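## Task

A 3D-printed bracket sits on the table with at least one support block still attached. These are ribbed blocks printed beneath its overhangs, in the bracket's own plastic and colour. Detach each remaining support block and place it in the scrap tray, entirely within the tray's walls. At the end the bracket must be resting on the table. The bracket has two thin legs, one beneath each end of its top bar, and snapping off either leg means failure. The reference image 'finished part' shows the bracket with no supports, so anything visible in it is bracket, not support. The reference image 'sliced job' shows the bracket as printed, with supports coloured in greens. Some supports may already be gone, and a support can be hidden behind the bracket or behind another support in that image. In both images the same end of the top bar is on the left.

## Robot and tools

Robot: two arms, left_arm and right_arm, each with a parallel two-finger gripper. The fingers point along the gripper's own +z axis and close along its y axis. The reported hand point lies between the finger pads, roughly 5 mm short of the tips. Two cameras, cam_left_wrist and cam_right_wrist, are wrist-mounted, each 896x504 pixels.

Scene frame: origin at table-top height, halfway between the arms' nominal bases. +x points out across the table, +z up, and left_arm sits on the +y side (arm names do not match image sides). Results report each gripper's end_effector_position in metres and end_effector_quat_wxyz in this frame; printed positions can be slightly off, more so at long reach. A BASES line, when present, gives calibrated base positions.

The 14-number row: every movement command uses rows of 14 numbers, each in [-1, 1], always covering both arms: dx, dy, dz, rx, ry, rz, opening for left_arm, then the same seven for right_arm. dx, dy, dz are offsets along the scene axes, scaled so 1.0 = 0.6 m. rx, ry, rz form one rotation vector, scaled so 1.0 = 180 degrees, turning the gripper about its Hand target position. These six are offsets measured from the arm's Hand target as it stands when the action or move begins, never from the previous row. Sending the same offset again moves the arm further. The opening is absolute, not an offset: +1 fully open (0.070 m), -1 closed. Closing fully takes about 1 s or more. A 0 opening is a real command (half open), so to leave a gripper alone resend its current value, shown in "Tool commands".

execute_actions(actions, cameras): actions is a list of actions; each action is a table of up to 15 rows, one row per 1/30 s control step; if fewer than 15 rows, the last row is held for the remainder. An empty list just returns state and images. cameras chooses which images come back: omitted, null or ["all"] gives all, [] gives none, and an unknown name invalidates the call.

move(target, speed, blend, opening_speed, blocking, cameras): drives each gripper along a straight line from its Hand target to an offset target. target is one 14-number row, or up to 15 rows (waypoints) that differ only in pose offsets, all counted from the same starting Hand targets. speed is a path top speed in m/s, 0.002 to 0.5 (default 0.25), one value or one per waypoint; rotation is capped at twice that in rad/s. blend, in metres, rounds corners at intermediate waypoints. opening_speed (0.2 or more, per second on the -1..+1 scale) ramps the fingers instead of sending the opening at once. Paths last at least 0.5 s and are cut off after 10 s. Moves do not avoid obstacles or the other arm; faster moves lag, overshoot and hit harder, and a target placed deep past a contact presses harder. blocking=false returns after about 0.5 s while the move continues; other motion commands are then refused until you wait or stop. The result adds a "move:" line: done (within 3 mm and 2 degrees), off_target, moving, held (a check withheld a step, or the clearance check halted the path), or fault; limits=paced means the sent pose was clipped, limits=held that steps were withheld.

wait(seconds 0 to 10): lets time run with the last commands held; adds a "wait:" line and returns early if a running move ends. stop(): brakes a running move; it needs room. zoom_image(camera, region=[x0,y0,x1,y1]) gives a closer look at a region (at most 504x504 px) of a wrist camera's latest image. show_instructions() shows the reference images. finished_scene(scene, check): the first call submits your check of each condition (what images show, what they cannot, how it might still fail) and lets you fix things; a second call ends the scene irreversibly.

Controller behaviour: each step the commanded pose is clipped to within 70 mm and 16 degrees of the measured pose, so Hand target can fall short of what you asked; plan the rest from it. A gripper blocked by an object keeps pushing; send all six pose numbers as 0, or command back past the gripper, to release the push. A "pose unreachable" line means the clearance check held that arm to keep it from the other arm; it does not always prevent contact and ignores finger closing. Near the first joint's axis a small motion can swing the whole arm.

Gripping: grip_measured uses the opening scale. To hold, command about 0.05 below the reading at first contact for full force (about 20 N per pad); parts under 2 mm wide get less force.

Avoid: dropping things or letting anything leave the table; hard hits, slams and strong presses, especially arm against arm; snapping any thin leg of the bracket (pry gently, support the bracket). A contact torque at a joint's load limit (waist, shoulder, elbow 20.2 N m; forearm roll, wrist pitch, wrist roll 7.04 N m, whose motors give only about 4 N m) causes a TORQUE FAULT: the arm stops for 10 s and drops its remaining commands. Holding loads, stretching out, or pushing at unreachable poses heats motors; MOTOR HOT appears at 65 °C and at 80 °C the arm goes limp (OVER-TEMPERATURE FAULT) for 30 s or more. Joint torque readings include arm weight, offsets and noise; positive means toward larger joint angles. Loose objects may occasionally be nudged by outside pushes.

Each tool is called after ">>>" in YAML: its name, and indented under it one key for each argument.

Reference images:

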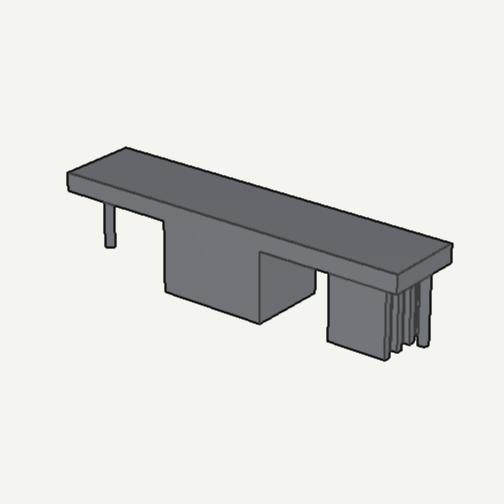

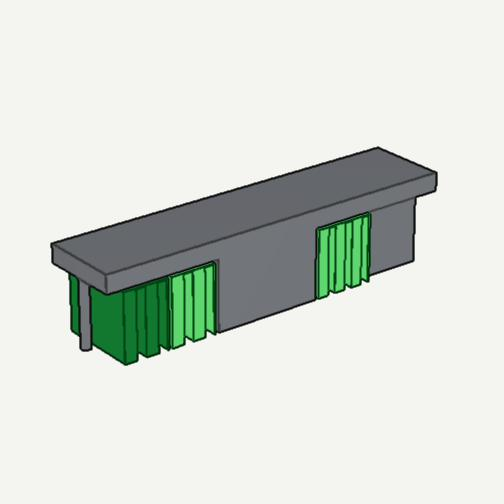

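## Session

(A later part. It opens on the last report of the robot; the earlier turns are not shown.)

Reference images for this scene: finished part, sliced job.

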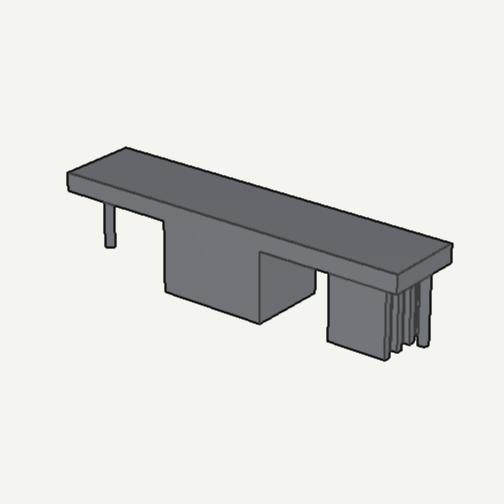

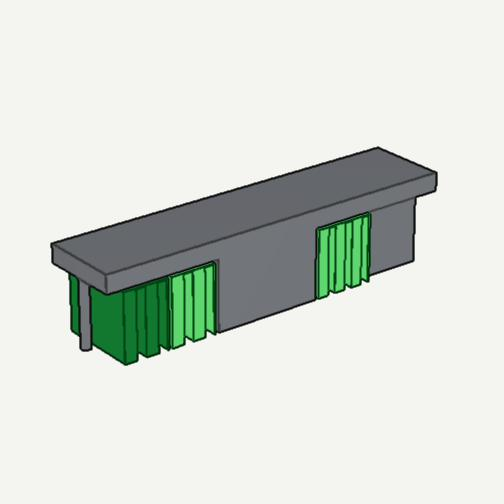

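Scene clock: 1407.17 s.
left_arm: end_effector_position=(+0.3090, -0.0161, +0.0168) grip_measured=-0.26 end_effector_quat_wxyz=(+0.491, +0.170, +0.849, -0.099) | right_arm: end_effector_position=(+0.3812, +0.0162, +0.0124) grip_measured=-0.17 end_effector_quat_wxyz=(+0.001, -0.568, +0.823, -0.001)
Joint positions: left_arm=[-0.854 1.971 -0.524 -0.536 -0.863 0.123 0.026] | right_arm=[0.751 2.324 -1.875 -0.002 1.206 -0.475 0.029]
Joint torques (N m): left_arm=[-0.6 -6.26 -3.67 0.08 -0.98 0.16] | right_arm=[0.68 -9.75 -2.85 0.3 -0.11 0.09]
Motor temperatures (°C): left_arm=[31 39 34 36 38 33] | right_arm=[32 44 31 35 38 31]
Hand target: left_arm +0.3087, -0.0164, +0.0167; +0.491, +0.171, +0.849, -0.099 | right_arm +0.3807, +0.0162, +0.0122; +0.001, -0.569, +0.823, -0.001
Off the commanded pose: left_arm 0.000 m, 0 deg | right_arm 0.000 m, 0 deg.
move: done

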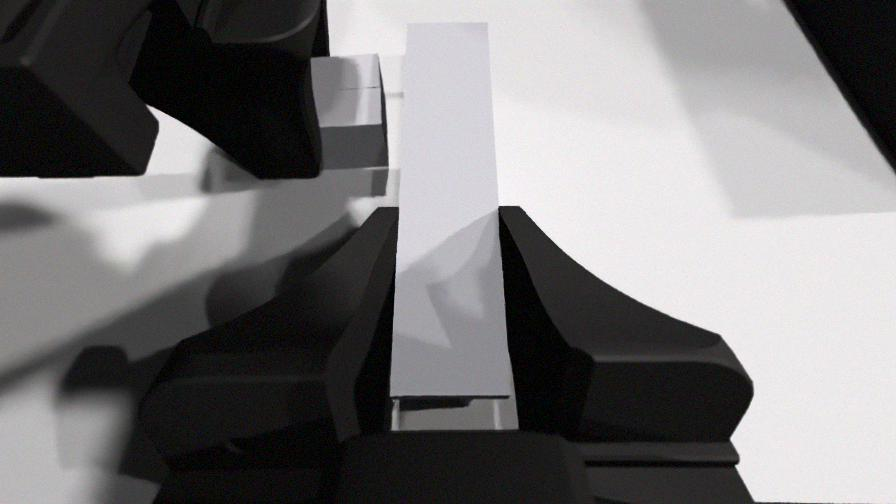

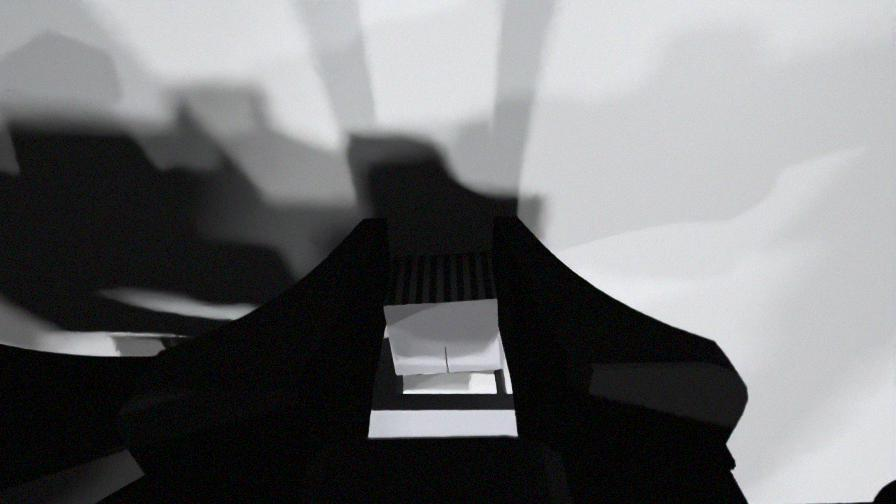

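>>> move:
  target: [0,0,0,0,0,0,-0.37, 0,0,0,0,0,0,-0.02]
  opening_speed: 0.4
  cameras: []

>>> move:
  target: [0,0,0,0,0,0,-0.37, -0.0071,-0.0187,0,0,0,0,-0.02]
  speed: 0.06
  cameras: []

>>> move:
  target: [0,0,0,0,0,0,-0.37, 0,0,0,0,0,0,-0.25]
  opening_speed: 0.3
  cameras: ["cam_left_wrist","cam_right_wrist"]

>>> zoom_image:
  camera: "cam_right_wrist"
  region: [330, 200, 570, 440]

Scene clock: 1418.80 s.
left_arm: end_effector_position=(+0.3090, -0.0161, +0.0168) grip_measured=-0.26 end_effector_quat_wxyz=(+0.491, +0.170, +0.849, -0.099) | right_arm: end_effector_position=(+0.3808, +0.0158, +0.0119) grip_measured=-0.02 end_effector_quat_wxyz=(+0.001, -0.568, +0.823, -0.001)
Joint positions: left_arm=[-0.854 1.971 -0.524 -0.536 -0.863 0.123 0.026] | right_arm=[0.751 2.324 -1.873 -0.002 1.206 -0.475 0.034]
Joint torques (N m): left_arm=[-0.49 -7.3 -3.63 -0.07 -0.98 0.15] | right_arm=[-0.01 -10.69 -3.77 -0.09 -0.06 -0.07]
Motor temperatures (°C): left_arm=[31 39 34 36 37 33] | right_arm=[32 44 31 35 37 31]
Hand target: left_arm +0.3087, -0.0164, +0.0167; +0.491, +0.171, +0.849, -0.099 | right_arm +0.3808, +0.0162, +0.0122; +0.001, -0.569, +0.823, -0.001
Off the commanded pose: left_arm 0.000 m, 0 deg | right_arm 0.001 m, 0 deg.
move: done
No camera images: "cameras" was empty.

Scene clock: 1419.53 s.
left_arm: end_effector_position=(+0.3090, -0.0161, +0.0168) grip_measured=-0.26 end_effector_quat_wxyz=(+0.491, +0.170, +0.849, -0.099) | right_arm: end_effector_position=(+0.3764, +0.0048, +0.0119) grip_measured=-0.02 end_effector_quat_wxyz=(+0.001, -0.569, +0.823, -0.001)
Joint positions: left_arm=[-0.854 1.971 -0.524 -0.536 -0.863 0.123 0.026] | right_arm=[0.739 2.282 -1.793 -0.002 1.167 -0.487 0.034]
Joint torques (N m): left_arm=[-0.49 -7.39 -3.64 -0.08 -0.98 0.15] | right_arm=[-0.63 -11.81 -3.91 -0.05 -0.1 -0.03]
Motor temperatures (°C): left_arm=[31 39 34 36 37 33] | right_arm=[32 44 31 35 37 31]
Hand target: left_arm +0.3087, -0.0164, +0.0167; +0.491, +0.171, +0.849, -0.099 | right_arm +0.3766, +0.0050, +0.0122; +0.001, -0.569, +0.822, -0.001
Off the commanded pose: left_arm 0.000 m, 0 deg | right_arm 0.000 m, 0 deg.
move: done
No camera images: "cameras" was empty.

Scene clock: 1420.50 s.
left_arm: end_effector_position=(+0.3090, -0.0161, +0.0168) grip_measured=-0.26 end_effector_quat_wxyz=(+0.491, +0.170, +0.849, -0.099) | right_arm: end_effector_position=(+0.3766, +0.0050, +0.0121) grip_measured=-0.15 end_effector_quat_wxyz=(+0.001, -0.569, +0.823, -0.001)
Joint positions: left_arm=[-0.854 1.971 -0.524 -0.536 -0.863 0.123 0.026] | right_arm=[0.739 2.282 -1.794 -0.002 1.167 -0.487 0.03]
Joint torques (N m): left_arm=[-0.49 -7.49 -3.63 -0.1 -0.98 0.15] | right_arm=[-0.43 -11.6 -4.46 0.03 0.05 0.07]
Motor temperatures (°C): left_arm=[31 39 34 36 37 33] | right_arm=[32 44 31 35 37 31]
Hand target: left_arm +0.3087, -0.0164, +0.0167; +0.491, +0.171, +0.849, -0.099 | right_arm +0.3766, +0.0050, +0.0122; +0.001, -0.569, +0.822, -0.001
Off the commanded pose: left_arm 0.000 m, 0 deg | right_arm 0.000 m, 0 deg.
move: done

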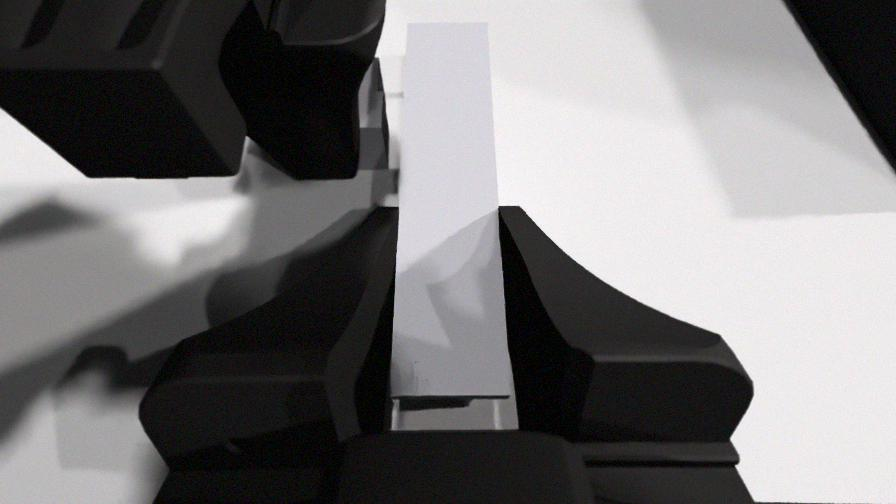

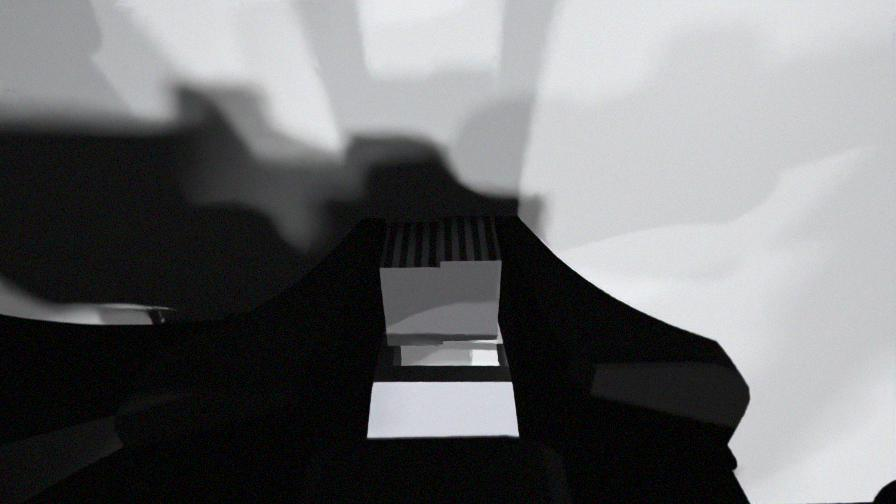

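Scaled by 2.100 from the camera's 896x504 image, which has a finer 1280x720 frame.

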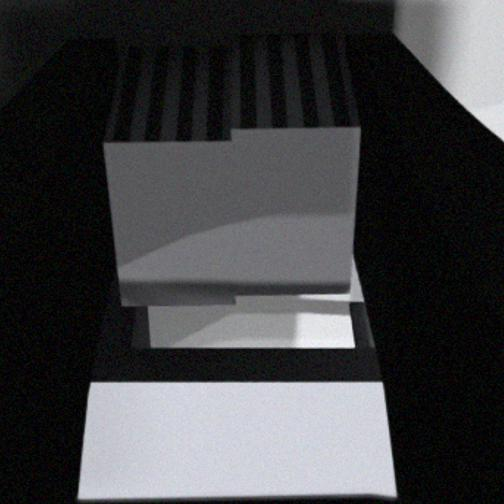

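>>> move:
  target: [0,0,0,0,0,0,-0.37, 0,0,0.05,0,0,0,-0.27]
  speed: 0.08
  cameras: ["cam_right_wrist"]

Scene clock: 1444.10 s.
left_arm: end_effector_position=(+0.3090, -0.0161, +0.0168) grip_measured=-0.26 end_effector_quat_wxyz=(+0.491, +0.170, +0.849, -0.099) | right_arm: end_effector_position=(+0.3768, +0.0052, +0.0432) grip_measured=-0.15 end_effector_quat_wxyz=(+0.013, -0.569, +0.823, +0.000)
Joint positions: left_arm=[-0.854 1.971 -0.524 -0.536 -0.863 0.123 0.026] | right_arm=[0.739 2.228 -1.82 -0.002 1.224 -0.487 0.03]
Joint torques (N m): left_arm=[-0.4 -7.48 -3.61 -0.1 -1.03 0.14] | right_arm=[-0.27 -10.18 -2.93 -0.02 0.07 0.11]
Motor temperatures (°C): left_arm=[31 40 34 35 37 33] | right_arm=[32 45 32 35 36 31]
Hand target: left_arm +0.3087, -0.0164, +0.0167; +0.491, +0.171, +0.849, -0.099 | right_arm +0.3769, +0.0048, +0.0423; +0.001, -0.569, +0.823, -0.001
Off the commanded pose: left_arm 0.000 m, 0 deg | right_arm 0.001 m, 1 deg.
joint sent to its limit (right arm) — joint 5 (wrist pitch), upper limit. The joint targets still meet the commanded pose.
move: done
Images, in order (width x height): cam_right_wrist 896x504.

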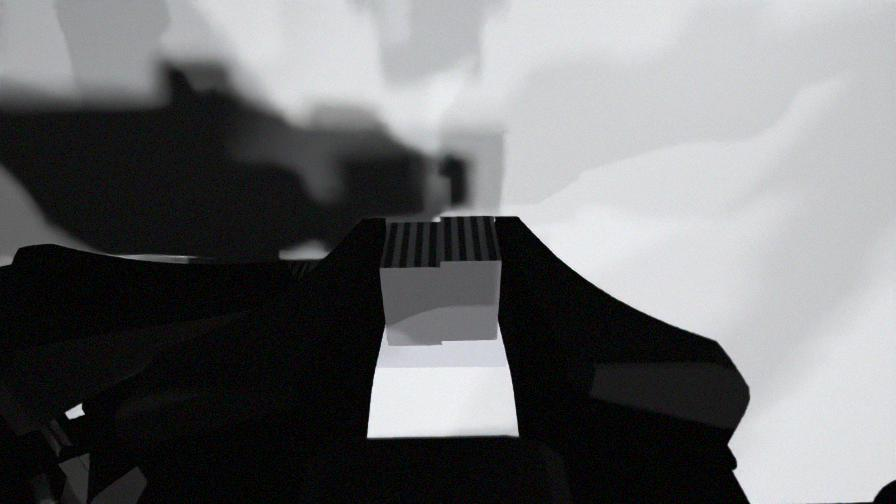

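>>> move:
  target:
    - [0,0,0,0,0,0,-0.37, -0.0417,-0.0367,0.0717,0,0,0,-0.27]
    - [0,0,0,0,0,0,-0.37, -0.0715,-0.333,0.0917,0,0,0,-0.27]
  speed: 0.2
  blend: [0.02,0]
  cameras: ["cam_left_wrist","cam_right_wrist"]

Scene clock: 1451.37 s.
left_arm: end_effector_position=(+0.3090, -0.0161, +0.0168) grip_measured=-0.26 end_effector_quat_wxyz=(+0.491, +0.170, +0.849, -0.099) | right_arm: end_effector_position=(+0.3676, -0.0034, +0.0551) grip_measured=-0.15 end_effector_quat_wxyz=(+0.013, -0.569, +0.823, +0.000)
Joint positions: left_arm=[-0.854 1.971 -0.524 -0.536 -0.863 0.123 0.026] | right_arm=[0.738 2.167 -1.759 -0.002 1.224 -0.488 0.03]
Joint torques (N m): left_arm=[-0.31 -7.46 -3.59 -0.09 -1.07 0.13] | right_arm=[-0.72 -9.48 -4.24 -0.13 0.06 -0.05]
Motor temperatures (°C): left_arm=[31 40 34 35 37 33] | right_arm=[32 45 32 35 36 31]
Hand target: left_arm +0.3087, -0.0164, +0.0167; +0.491, +0.171, +0.849, -0.099 | right_arm +0.3679, -0.0033, +0.0550; +0.013, -0.568, +0.823, +0.000
Off the commanded pose: left_arm 0.000 m, 0 deg | right_arm 0.199 m, 1 deg.
move: held (right_arm; a check stopped the path); path passed 0 of 2 targets; limits=held
pose unreachable (right arm): on one or more control steps of this call, first in action 0 (counted from 0), this arm could not follow its commanded pose, so it was not sent that pose on those steps. It may still have moved: this result reports where it is.
cause: moving toward the commanded pose would bring a part of the arm too close to another arm (a part of this arm just beyond joint 6 (wrist roll) and a part of the left arm just beyond its joint 6 (wrist roll)).

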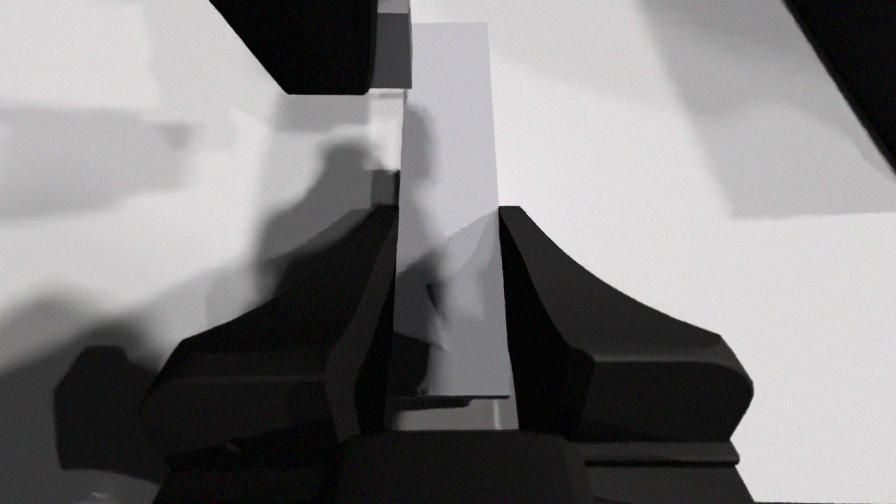

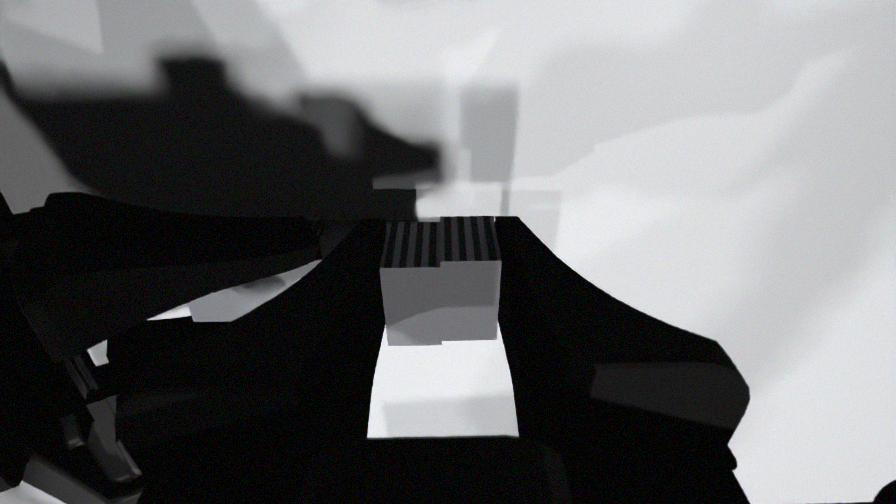

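>>> move:
  target:
    - [0,0,0,0,0,0,-0.37, 0.0202,0.0005,0.0417,0,0,0,-0.27]
    - [0,0,0,0,0,0,-0.37, 0.0485,-0.0945,0.05,0,0,0,-0.27]
    - [0,0,0,0,0,0,-0.37, 0.0202,-0.2278,0.07,0,0,0,-0.27]
    - [0,0,0,0,0,0,-0.37, -0.0565,-0.3195,0.07,0,0,0,-0.27]
  speed: 0.2
  blend: [0.015,0.03,0.03,0]
  cameras: ["cam_left_wrist","cam_right_wrist"]

Scene clock: 1466.83 s.
left_arm: end_effector_position=(+0.3090, -0.0161, +0.0168) grip_measured=-0.26 end_effector_quat_wxyz=(+0.491, +0.170, +0.849, -0.099) | right_arm: end_effector_position=(+0.3353, -0.1969, +0.0973) grip_measured=-0.15 end_effector_quat_wxyz=(+0.011, -0.569, +0.822, +0.000)
Joint positions: left_arm=[-0.854 1.971 -0.524 -0.536 -0.863 0.123 0.026] | right_arm=[0.327 1.688 -1.19 0.007 1.138 -0.903 0.03]
Joint torques (N m): left_arm=[-0.23 -7.46 -3.57 -0.08 -1.12 0.12] | right_arm=[0.44 -6.18 -4.73 0.18 -0.17 0.13]
Motor temperatures (°C): left_arm=[31 40 34 35 37 33] | right_arm=[32 44 32 34 36 31]
Hand target: left_arm +0.3087, -0.0164, +0.0167; +0.491, +0.171, +0.849, -0.099 | right_arm +0.3359, -0.1965, +0.0970; +0.011, -0.569, +0.822, +0.000
Off the commanded pose: left_arm 0.000 m, 0 deg | right_arm 0.002 m, 0 deg.
move: done; blend cut to 0.0139 m at target 1, 0.0298 m at target 2

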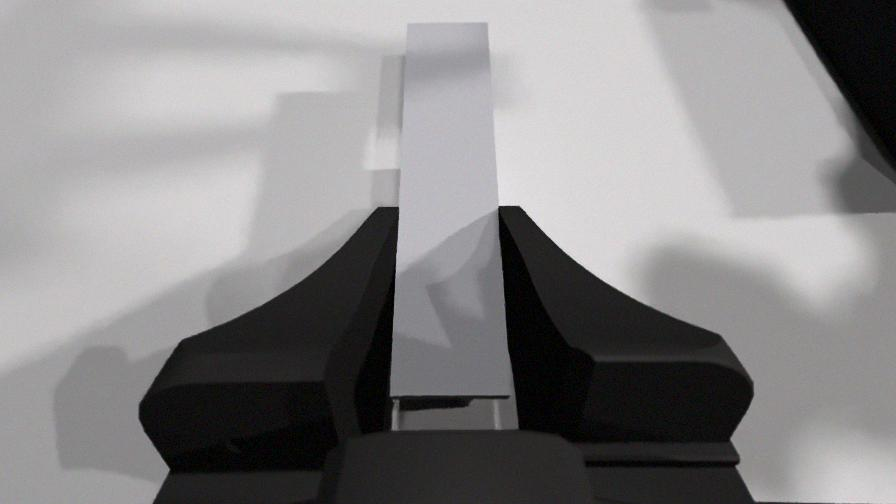

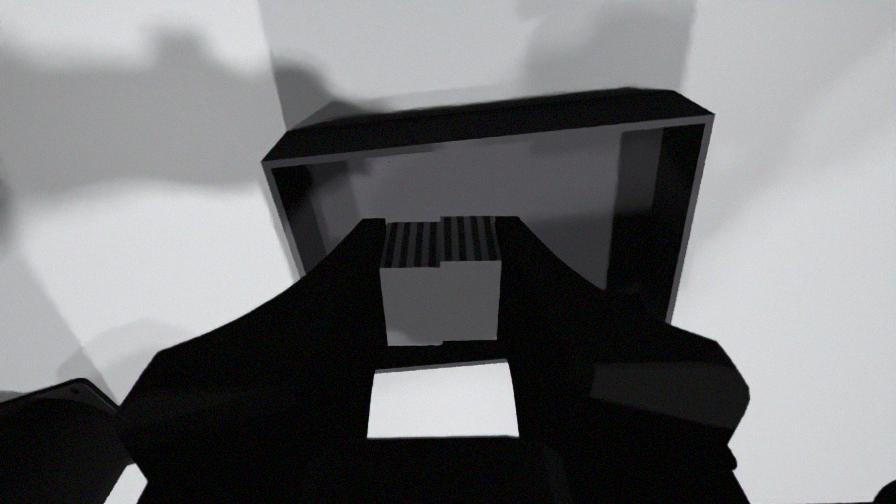

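>>> move:
  target:
    - [0,0,0,0,0,0,-0.37, -0.0173,-0.0692,0,0,0,0,-0.27]
    - [0,0,0,0,0,0,-0.37, -0.0173,-0.0692,-0.1050,0,0,0,-0.27]
  speed: 0.15
  blend: [0.01,0]
  cameras: ["cam_right_wrist"]

Scene clock: 1501.07 s.
left_arm: end_effector_position=(+0.3090, -0.0161, +0.0168) grip_measured=-0.26 end_effector_quat_wxyz=(+0.491, +0.170, +0.849, -0.099) | right_arm: end_effector_position=(+0.3250, -0.2379, +0.0326) grip_measured=-0.15 end_effector_quat_wxyz=(+0.010, -0.569, +0.822, +0.001)
Joint positions: left_arm=[-0.854 1.971 -0.524 -0.536 -0.863 0.123 0.026] | right_arm=[0.203 1.729 -0.957 0.012 0.869 -1.034 0.03]
Joint torques (N m): left_arm=[-0.18 -7.46 -3.54 -0.08 -1.15 0.12] | right_arm=[0.67 -7.68 -3.65 0.22 0.1 -0.06]
Motor temperatures (°C): left_arm=[31 41 34 34 37 33] | right_arm=[32 41 32 34 35 31]
Hand target: left_arm +0.3087, -0.0164, +0.0167; +0.491, +0.171, +0.849, -0.099 | right_arm +0.3255, -0.2376, +0.0335; +0.011, -0.570, +0.822, +0.000
Off the commanded pose: left_arm 0.000 m, 0 deg | right_arm 0.002 m, 0 deg.
move: done
Images, in order (width x height): cam_right_wrist 896x504.

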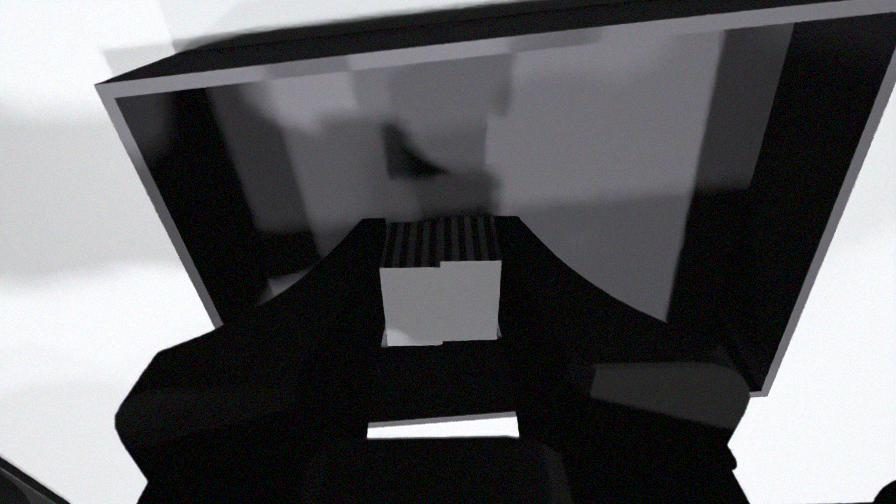

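>>> move:
  target: [0,0,0,0,0,0,-0.37, 0,0,-0.0275,0,0,0,-0.27]
  speed: 0.05
  cameras: []

>>> move:
  target: [0,0,0,0,0,0,-0.37, 0,0,-0.0042,0,0,0,-0.27]
  speed: 0.02
  cameras: ["cam_right_wrist"]

Scene clock: 1505.40 s.
left_arm: end_effector_position=(+0.3090, -0.0161, +0.0168) grip_measured=-0.26 end_effector_quat_wxyz=(+0.491, +0.170, +0.849, -0.099) | right_arm: end_effector_position=(+0.3256, -0.2375, +0.0168) grip_measured=-0.15 end_effector_quat_wxyz=(+0.011, -0.570, +0.822, +0.000)
Joint positions: left_arm=[-0.854 1.971 -0.524 -0.536 -0.863 0.123 0.026] | right_arm=[0.204 1.763 -0.929 0.013 0.803 -1.036 0.03]
Joint torques (N m): left_arm=[-0.13 -7.44 -3.54 -0.07 -1.15 0.12] | right_arm=[0.66 -6.49 -2.74 0.22 0.09 -0.07]
Motor temperatures (°C): left_arm=[31 41 34 34 37 33] | right_arm=[32 41 32 34 35 31]
Hand target: left_arm +0.3087, -0.0164, +0.0167; +0.491, +0.171, +0.849, -0.099 | right_arm +0.3255, -0.2374, +0.0169; +0.011, -0.570, +0.822, +0.000
Off the commanded pose: left_arm 0.000 m, 0 deg | right_arm 0.000 m, 0 deg.
move: done
No camera images: "cameras" was empty.

Scene clock: 1506.10 s.
left_arm: end_effector_position=(+0.3090, -0.0161, +0.0168) grip_measured=-0.26 end_effector_quat_wxyz=(+0.491, +0.170, +0.849, -0.099) | right_arm: end_effector_position=(+0.3258, -0.2373, +0.0151) grip_measured=-0.15 end_effector_quat_wxyz=(+0.012, -0.570, +0.822, +0.000)
Joint positions: left_arm=[-0.854 1.971 -0.524 -0.536 -0.863 0.123 0.026] | right_arm=[0.204 1.767 -0.926 0.014 0.795 -1.036 0.03]
Joint torques (N m): left_arm=[-0.13 -7.45 -3.55 -0.07 -1.14 0.11] | right_arm=[0.51 -4.61 -1.69 0.16 -0.34 -0.08]
Motor temperatures (°C): left_arm=[31 41 34 34 37 33] | right_arm=[32 41 32 34 35 31]
Hand target: left_arm +0.3087, -0.0164, +0.0167; +0.491, +0.171, +0.849, -0.099 | right_arm +0.3255, -0.2373, +0.0143; +0.011, -0.570, +0.822, +0.000
Off the commanded pose: left_arm 0.000 m, 0 deg | right_arm 0.001 m, 0 deg.
move: done
Images, in order (width x height): cam_right_wrist 896x504.

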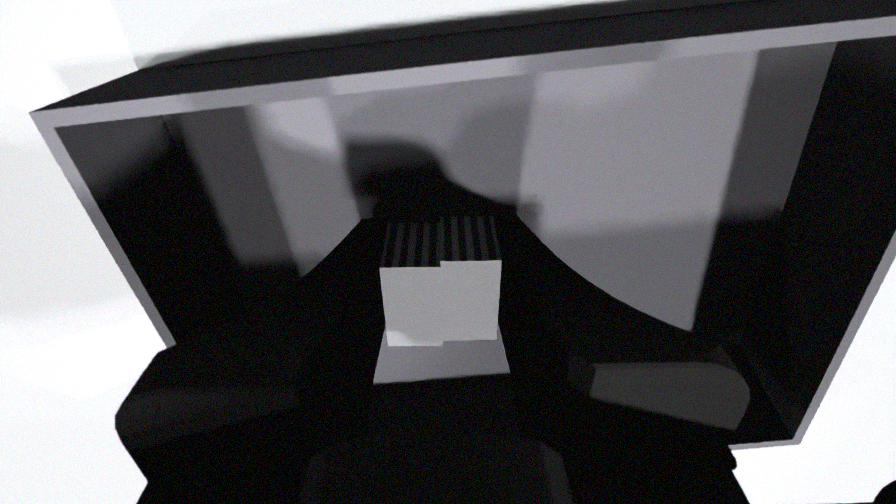

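>>> move:
  target: [0,0,0,0,0,0,-0.37, 0,0,0.0010,0,0,0,0.05]
  opening_speed: 0.3
  speed: 0.02
  cameras: ["cam_right_wrist"]

>>> move:
  target: [0,0,0,0,0,0,-0.37, 0,0,0.1400,0,0,0,0.05]
  speed: 0.15
  cameras: ["cam_right_wrist"]

Scene clock: 1511.67 s.
left_arm: end_effector_position=(+0.3090, -0.0161, +0.0168) grip_measured=-0.26 end_effector_quat_wxyz=(+0.491, +0.170, +0.849, -0.099) | right_arm: end_effector_position=(+0.3251, -0.2375, +0.0145) grip_measured=+0.05 end_effector_quat_wxyz=(+0.010, -0.570, +0.822, +0.001)
Joint positions: left_arm=[-0.854 1.971 -0.524 -0.536 -0.863 0.123 0.026] | right_arm=[0.204 1.768 -0.925 0.013 0.797 -1.036 0.037]
Joint torques (N m): left_arm=[-0.05 -7.44 -3.52 -0.07 -1.14 0.1] | right_arm=[-0.79 -7.79 -3.68 0.22 -0.18 -0.03]
Motor temperatures (°C): left_arm=[31 41 34 34 37 33] | right_arm=[32 40 32 34 35 31]
Hand target: left_arm +0.3087, -0.0164, +0.0167; +0.491, +0.171, +0.849, -0.099 | right_arm +0.3255, -0.2373, +0.0149; +0.011, -0.570, +0.822, +0.000
Off the commanded pose: left_arm 0.000 m, 0 deg | right_arm 0.001 m, 0 deg.
move: done
Images, in order (width x height): cam_right_wrist 896x504.

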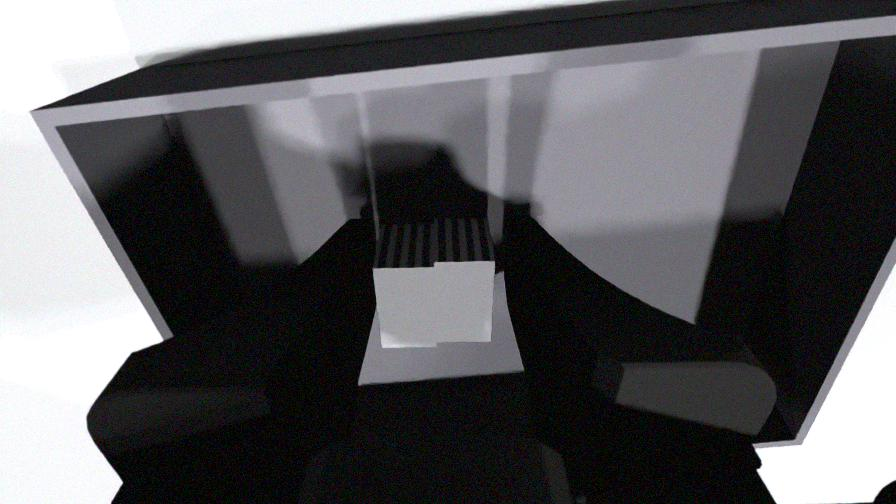

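Scene clock: 1512.60 s.
left_arm: end_effector_position=(+0.3090, -0.0161, +0.0168) grip_measured=-0.26 end_effector_quat_wxyz=(+0.491, +0.170, +0.849, -0.099) | right_arm: end_effector_position=(+0.3260, -0.2382, +0.1005) grip_measured=+0.05 end_effector_quat_wxyz=(+0.012, -0.569, +0.822, -0.001)
Joint positions: left_arm=[-0.854 1.971 -0.524 -0.536 -0.863 0.123 0.026] | right_arm=[0.202 1.619 -1.116 0.009 1.133 -1.03 0.037]
Joint torques (N m): left_arm=[-0.04 -7.45 -3.52 -0.07 -1.14 0.1] | right_arm=[-0.77 -5.43 -2.87 -0.1 -0.18 0.13]
Motor temperatures (°C): left_arm=[31 41 34 34 37 33] | right_arm=[32 40 32 34 35 31]
Hand target: left_arm +0.3087, -0.0164, +0.0167; +0.491, +0.171, +0.849, -0.099 | right_arm +0.3255, -0.2384, +0.0994; +0.011, -0.569, +0.822, +0.000
Off the commanded pose: left_arm 0.000 m, 0 deg | right_arm 0.002 m, 0 deg.
move: done
Images, in order (width x height): cam_right_wrist 896x504.

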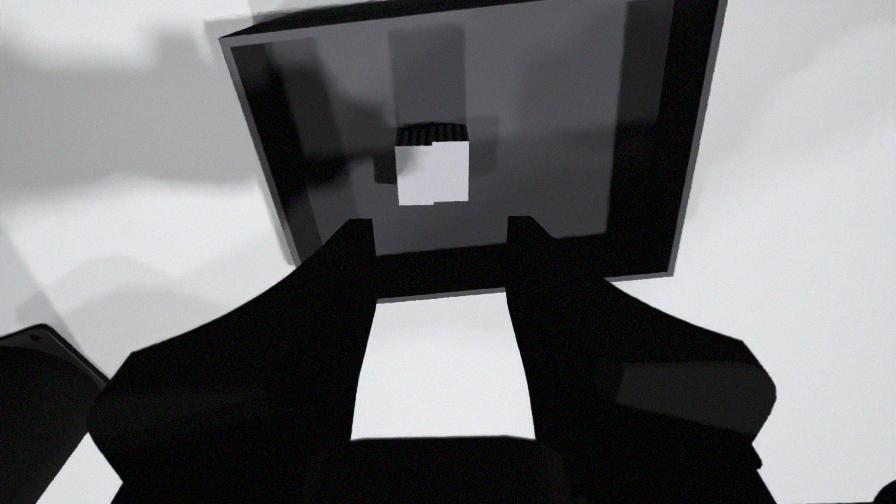

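>>> move:
  target:
    - [0,0,0,0,0,0,-0.37, 0.0325,0.1973,0.001,0.0014,0.0076,-0.4994,0.15]
    - [0,0,0,0,0,0,-0.37, 0.0275,0.3550,-0.02,0.0014,0.0076,-0.4994,0.15]
  speed: 0.25
  blend: [0.02,0]
  cameras: ["cam_left_wrist","cam_right_wrist"]

>>> zoom_image:
  camera: "cam_right_wrist"
  region: [330, 60, 570, 440]

Scene clock: 1687.03 s.
left_arm: end_effector_position=(+0.3090, -0.0161, +0.0168) grip_measured=-0.26 end_effector_quat_wxyz=(+0.491, +0.170, +0.849, -0.099) | right_arm: end_effector_position=(+0.3404, -0.0229, +0.0880) grip_measured=+0.15 end_effector_quat_wxyz=(+0.012, +0.178, +0.984, +0.018)
Joint positions: left_arm=[-0.854 1.971 -0.524 -0.536 -0.863 0.123 0.026] | right_arm=[0.744 2 -1.608 0.002 1.224 1.085 0.04]
Joint torques (N m): left_arm=[0.04 -7.42 -3.48 -0.06 -1.13 0.09] | right_arm=[-0.79 -10.31 -3.2 -0.24 0.04 -0.08]
Motor temperatures (°C): left_arm=[31 41 34 34 37 33] | right_arm=[32 39 32 34 35 31]
Hand target: left_arm +0.3087, -0.0164, +0.0167; +0.491, +0.171, +0.849, -0.099 | right_arm +0.3408, -0.0237, +0.0888; +0.001, +0.179, +0.984, +0.002
Off the commanded pose: left_arm 0.000 m, 0 deg | right_arm 0.003 m, 3 deg.
joint sent to its limit (right arm) — joint 5 (wrist pitch), upper limit. The joint targets are off in orientation, not in position.
move: off_target (right_arm)

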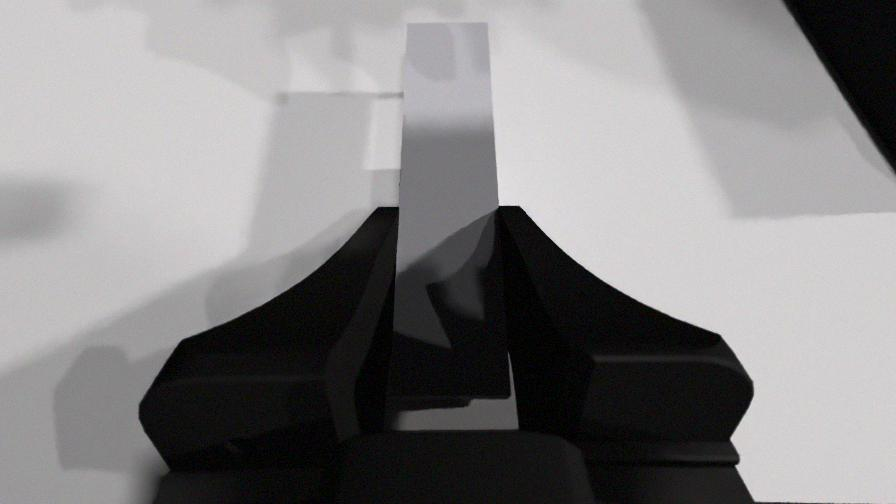

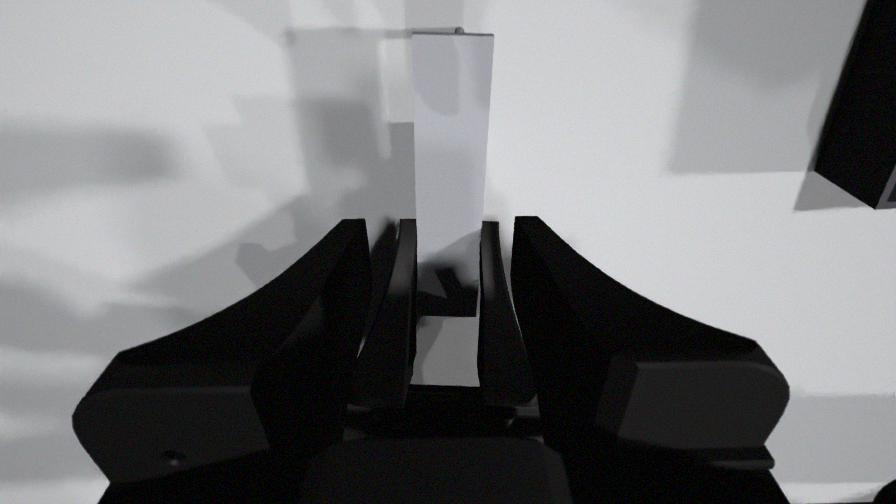

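Scaled by 1.326 from the camera's 896x504 image, which has a finer 1280x720 frame.

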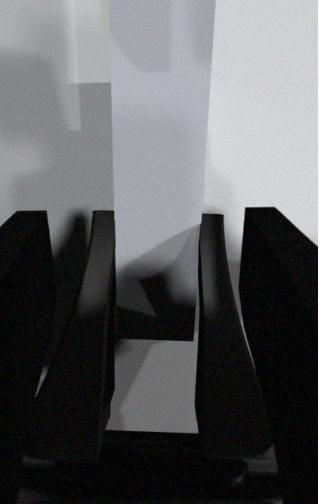

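>>> execute_actions:
  actions: []

Scene clock: 1717.63 s.
left_arm: end_effector_position=(+0.3090, -0.0161, +0.0168) grip_measured=-0.26 end_effector_quat_wxyz=(+0.491, +0.170, +0.849, -0.099) | right_arm: end_effector_position=(+0.3406, -0.0237, +0.0883) grip_measured=+0.15 end_effector_quat_wxyz=(+0.012, +0.179, +0.984, +0.018)
Joint positions: left_arm=[-0.854 1.971 -0.524 -0.536 -0.863 0.123 0.026] | right_arm=[0.742 1.998 -1.606 0.002 1.224 1.084 0.04]
Joint torques (N m): left_arm=[0.09 -7.42 -3.48 -0.06 -1.13 0.09] | right_arm=[-0.81 -10.47 -2.98 0.07 -0.04 -0.07]
Motor temperatures (°C): left_arm=[31 41 34 34 37 33] | right_arm=[32 43 31 34 35 31]
Hand target: left_arm +0.3087, -0.0164, +0.0167; +0.491, +0.171, +0.849, -0.099 | right_arm +0.3408, -0.0237, +0.0888; +0.001, +0.179, +0.984, +0.002
Tool commands: left_gripper/opening=-0.37 right_gripper/opening=+0.15
Off the commanded pose: left_arm 0.000 m, 0 deg | right_arm 0.002 m, 3 deg.

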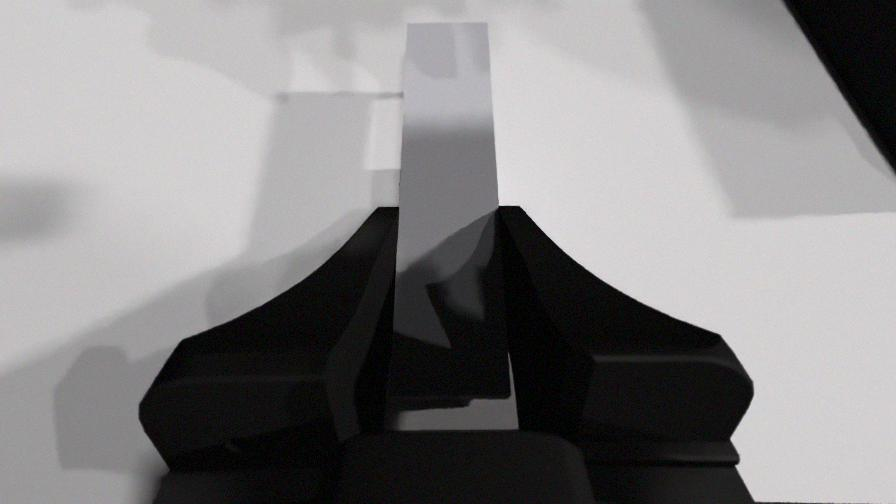

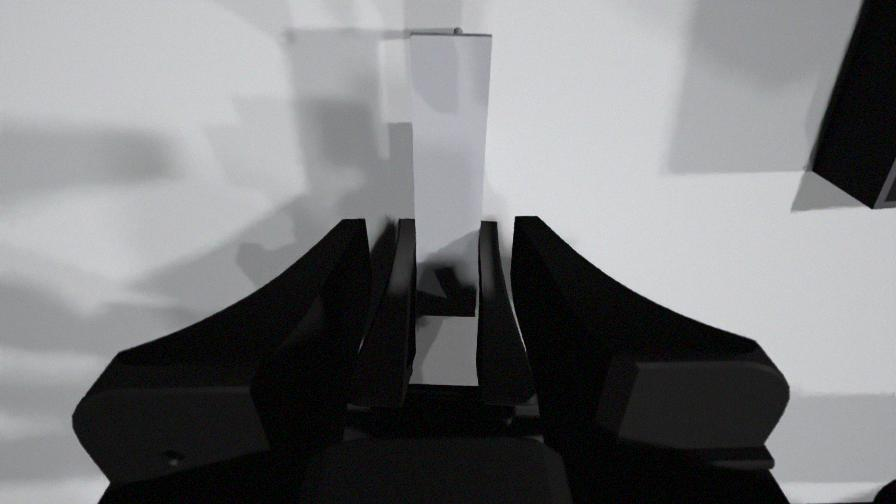

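>>> move:
  target: [0,0,0,0,0,0,-0.37,0.001,-0.0007,-0.073,0,0,0,0.15]
  speed: 0.15

Scene clock: 1754.00 s.
left_arm: end_effector_position=(+0.3090, -0.0161, +0.0168) grip_measured=-0.26 end_effector_quat_wxyz=(+0.491, +0.170, +0.849, -0.099) | right_arm: end_effector_position=(+0.3409, -0.0239, +0.0437) grip_measured=+0.15 end_effector_quat_wxyz=(+0.000, +0.179, +0.984, +0.002)
Joint positions: left_arm=[-0.854 1.971 -0.524 -0.536 -0.863 0.123 0.026] | right_arm=[0.741 2.076 -1.552 0.002 1.132 1.082 0.04]
Joint torques (N m): left_arm=[0.14 -7.42 -3.46 -0.05 -1.12 0.09] | right_arm=[-0.8 -11.13 -4.14 0.05 0.15 -0.07]
Motor temperatures (°C): left_arm=[31 41 34 34 37 33] | right_arm=[32 44 31 34 35 31]
Hand target: left_arm +0.3087, -0.0164, +0.0167; +0.491, +0.171, +0.849, -0.099 | right_arm +0.3411, -0.0237, +0.0448; +0.001, +0.178, +0.984, +0.003
Off the commanded pose: left_arm 0.000 m, 0 deg | right_arm 0.001 m, 0 deg.
move: done

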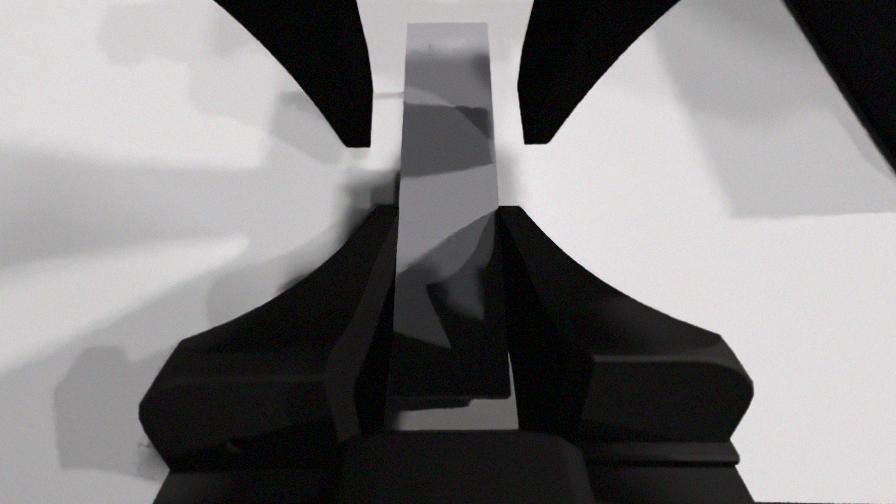

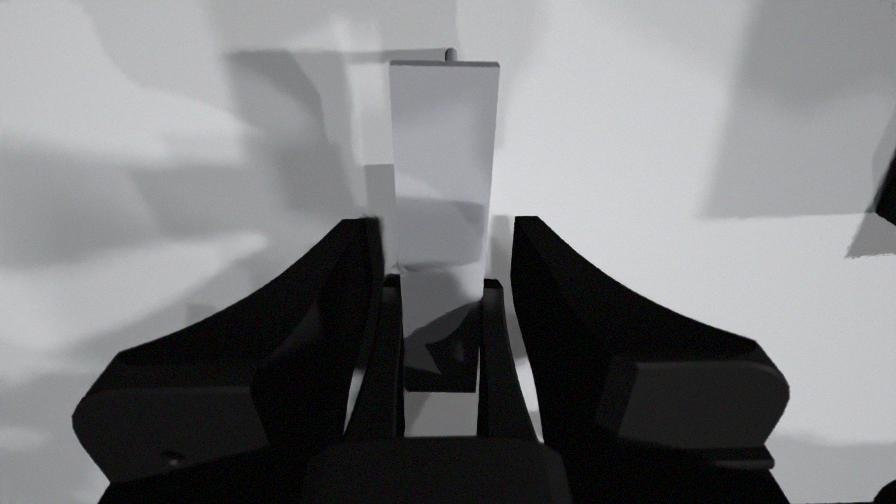

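>>> move:
  target: [0,0,0,0,0,0,-0.37,0,0,-0.053,0,0,0,0.15]
  speed: 0.12
  cameras: []

>>> move:
  target: [0,0,0,0,0,0,-0.37,0,0,0,0,0,0,-0.35]
  opening_speed: 0.3

Scene clock: 1760.33 s.
left_arm: end_effector_position=(+0.3090, -0.0161, +0.0168) grip_measured=-0.26 end_effector_quat_wxyz=(+0.491, +0.170, +0.849, -0.099) | right_arm: end_effector_position=(+0.3410, -0.0238, +0.0123) grip_measured=+0.15 end_effector_quat_wxyz=(+0.001, +0.178, +0.984, +0.002)
Joint positions: left_arm=[-0.854 1.971 -0.524 -0.536 -0.863 0.123 0.026] | right_arm=[0.741 2.12 -1.494 0.002 1.028 1.081 0.04]
Joint torques (N m): left_arm=[0.21 -7.4 -3.45 -0.05 -1.11 0.08] | right_arm=[0.5 -10.45 -3.96 0.09 0.07 -0.06]
Motor temperatures (°C): left_arm=[31 41 34 34 37 33] | right_arm=[32 44 32 34 35 31]
Hand target: left_arm +0.3087, -0.0164, +0.0167; +0.491, +0.171, +0.849, -0.099 | right_arm +0.3408, -0.0234, +0.0129; +0.000, +0.178, +0.984, +0.003
Off the commanded pose: left_arm 0.000 m, 0 deg | right_arm 0.001 m, 0 deg.
move: done
No camera images: "cameras" was empty.

Scene clock: 1762.20 s.
left_arm: end_effector_position=(+0.3090, -0.0160, +0.0168) grip_measured=-0.26 end_effector_quat_wxyz=(+0.491, +0.170, +0.849, -0.099) | right_arm: end_effector_position=(+0.3410, -0.0239, +0.0128) grip_measured=-0.25 end_effector_quat_wxyz=(+0.000, +0.178, +0.984, +0.002)
Joint positions: left_arm=[-0.854 1.971 -0.524 -0.537 -0.863 0.123 0.026] | right_arm=[0.741 2.119 -1.495 0.002 1.03 1.081 0.026]
Joint torques (N m): left_arm=[-0.42 -7.19 -3.44 0.93 -1.11 0.09] | right_arm=[0.69 -10.94 -4.25 0.71 -0.48 -0.06]
Motor temperatures (°C): left_arm=[31 41 34 34 37 33] | right_arm=[32 45 32 34 35 31]
Hand target: left_arm +0.3087, -0.0164, +0.0167; +0.491, +0.171, +0.849, -0.099 | right_arm +0.3408, -0.0234, +0.0129; +0.000, +0.178, +0.984, +0.003
Off the commanded pose: left_arm 0.001 m, 0 deg | right_arm 0.000 m, 0 deg.
move: done

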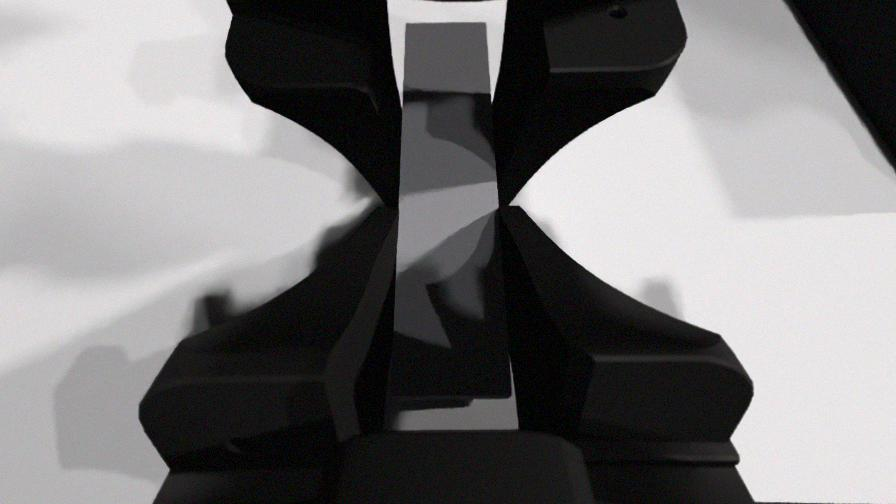

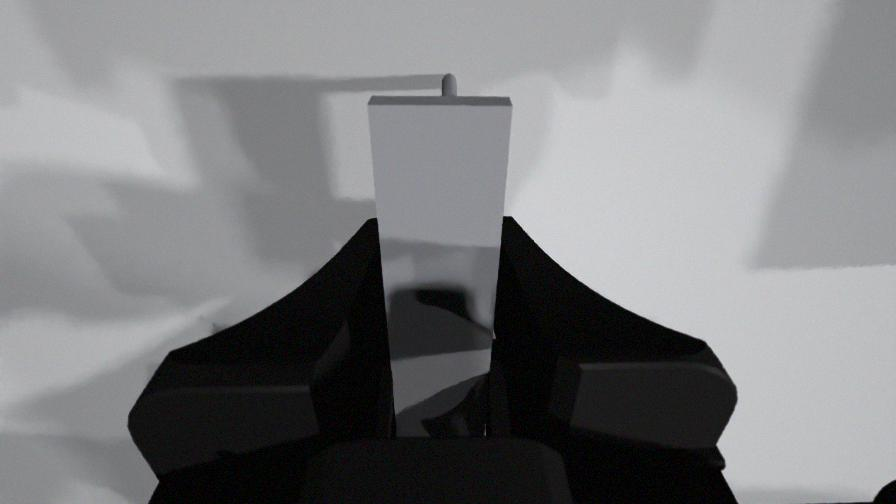

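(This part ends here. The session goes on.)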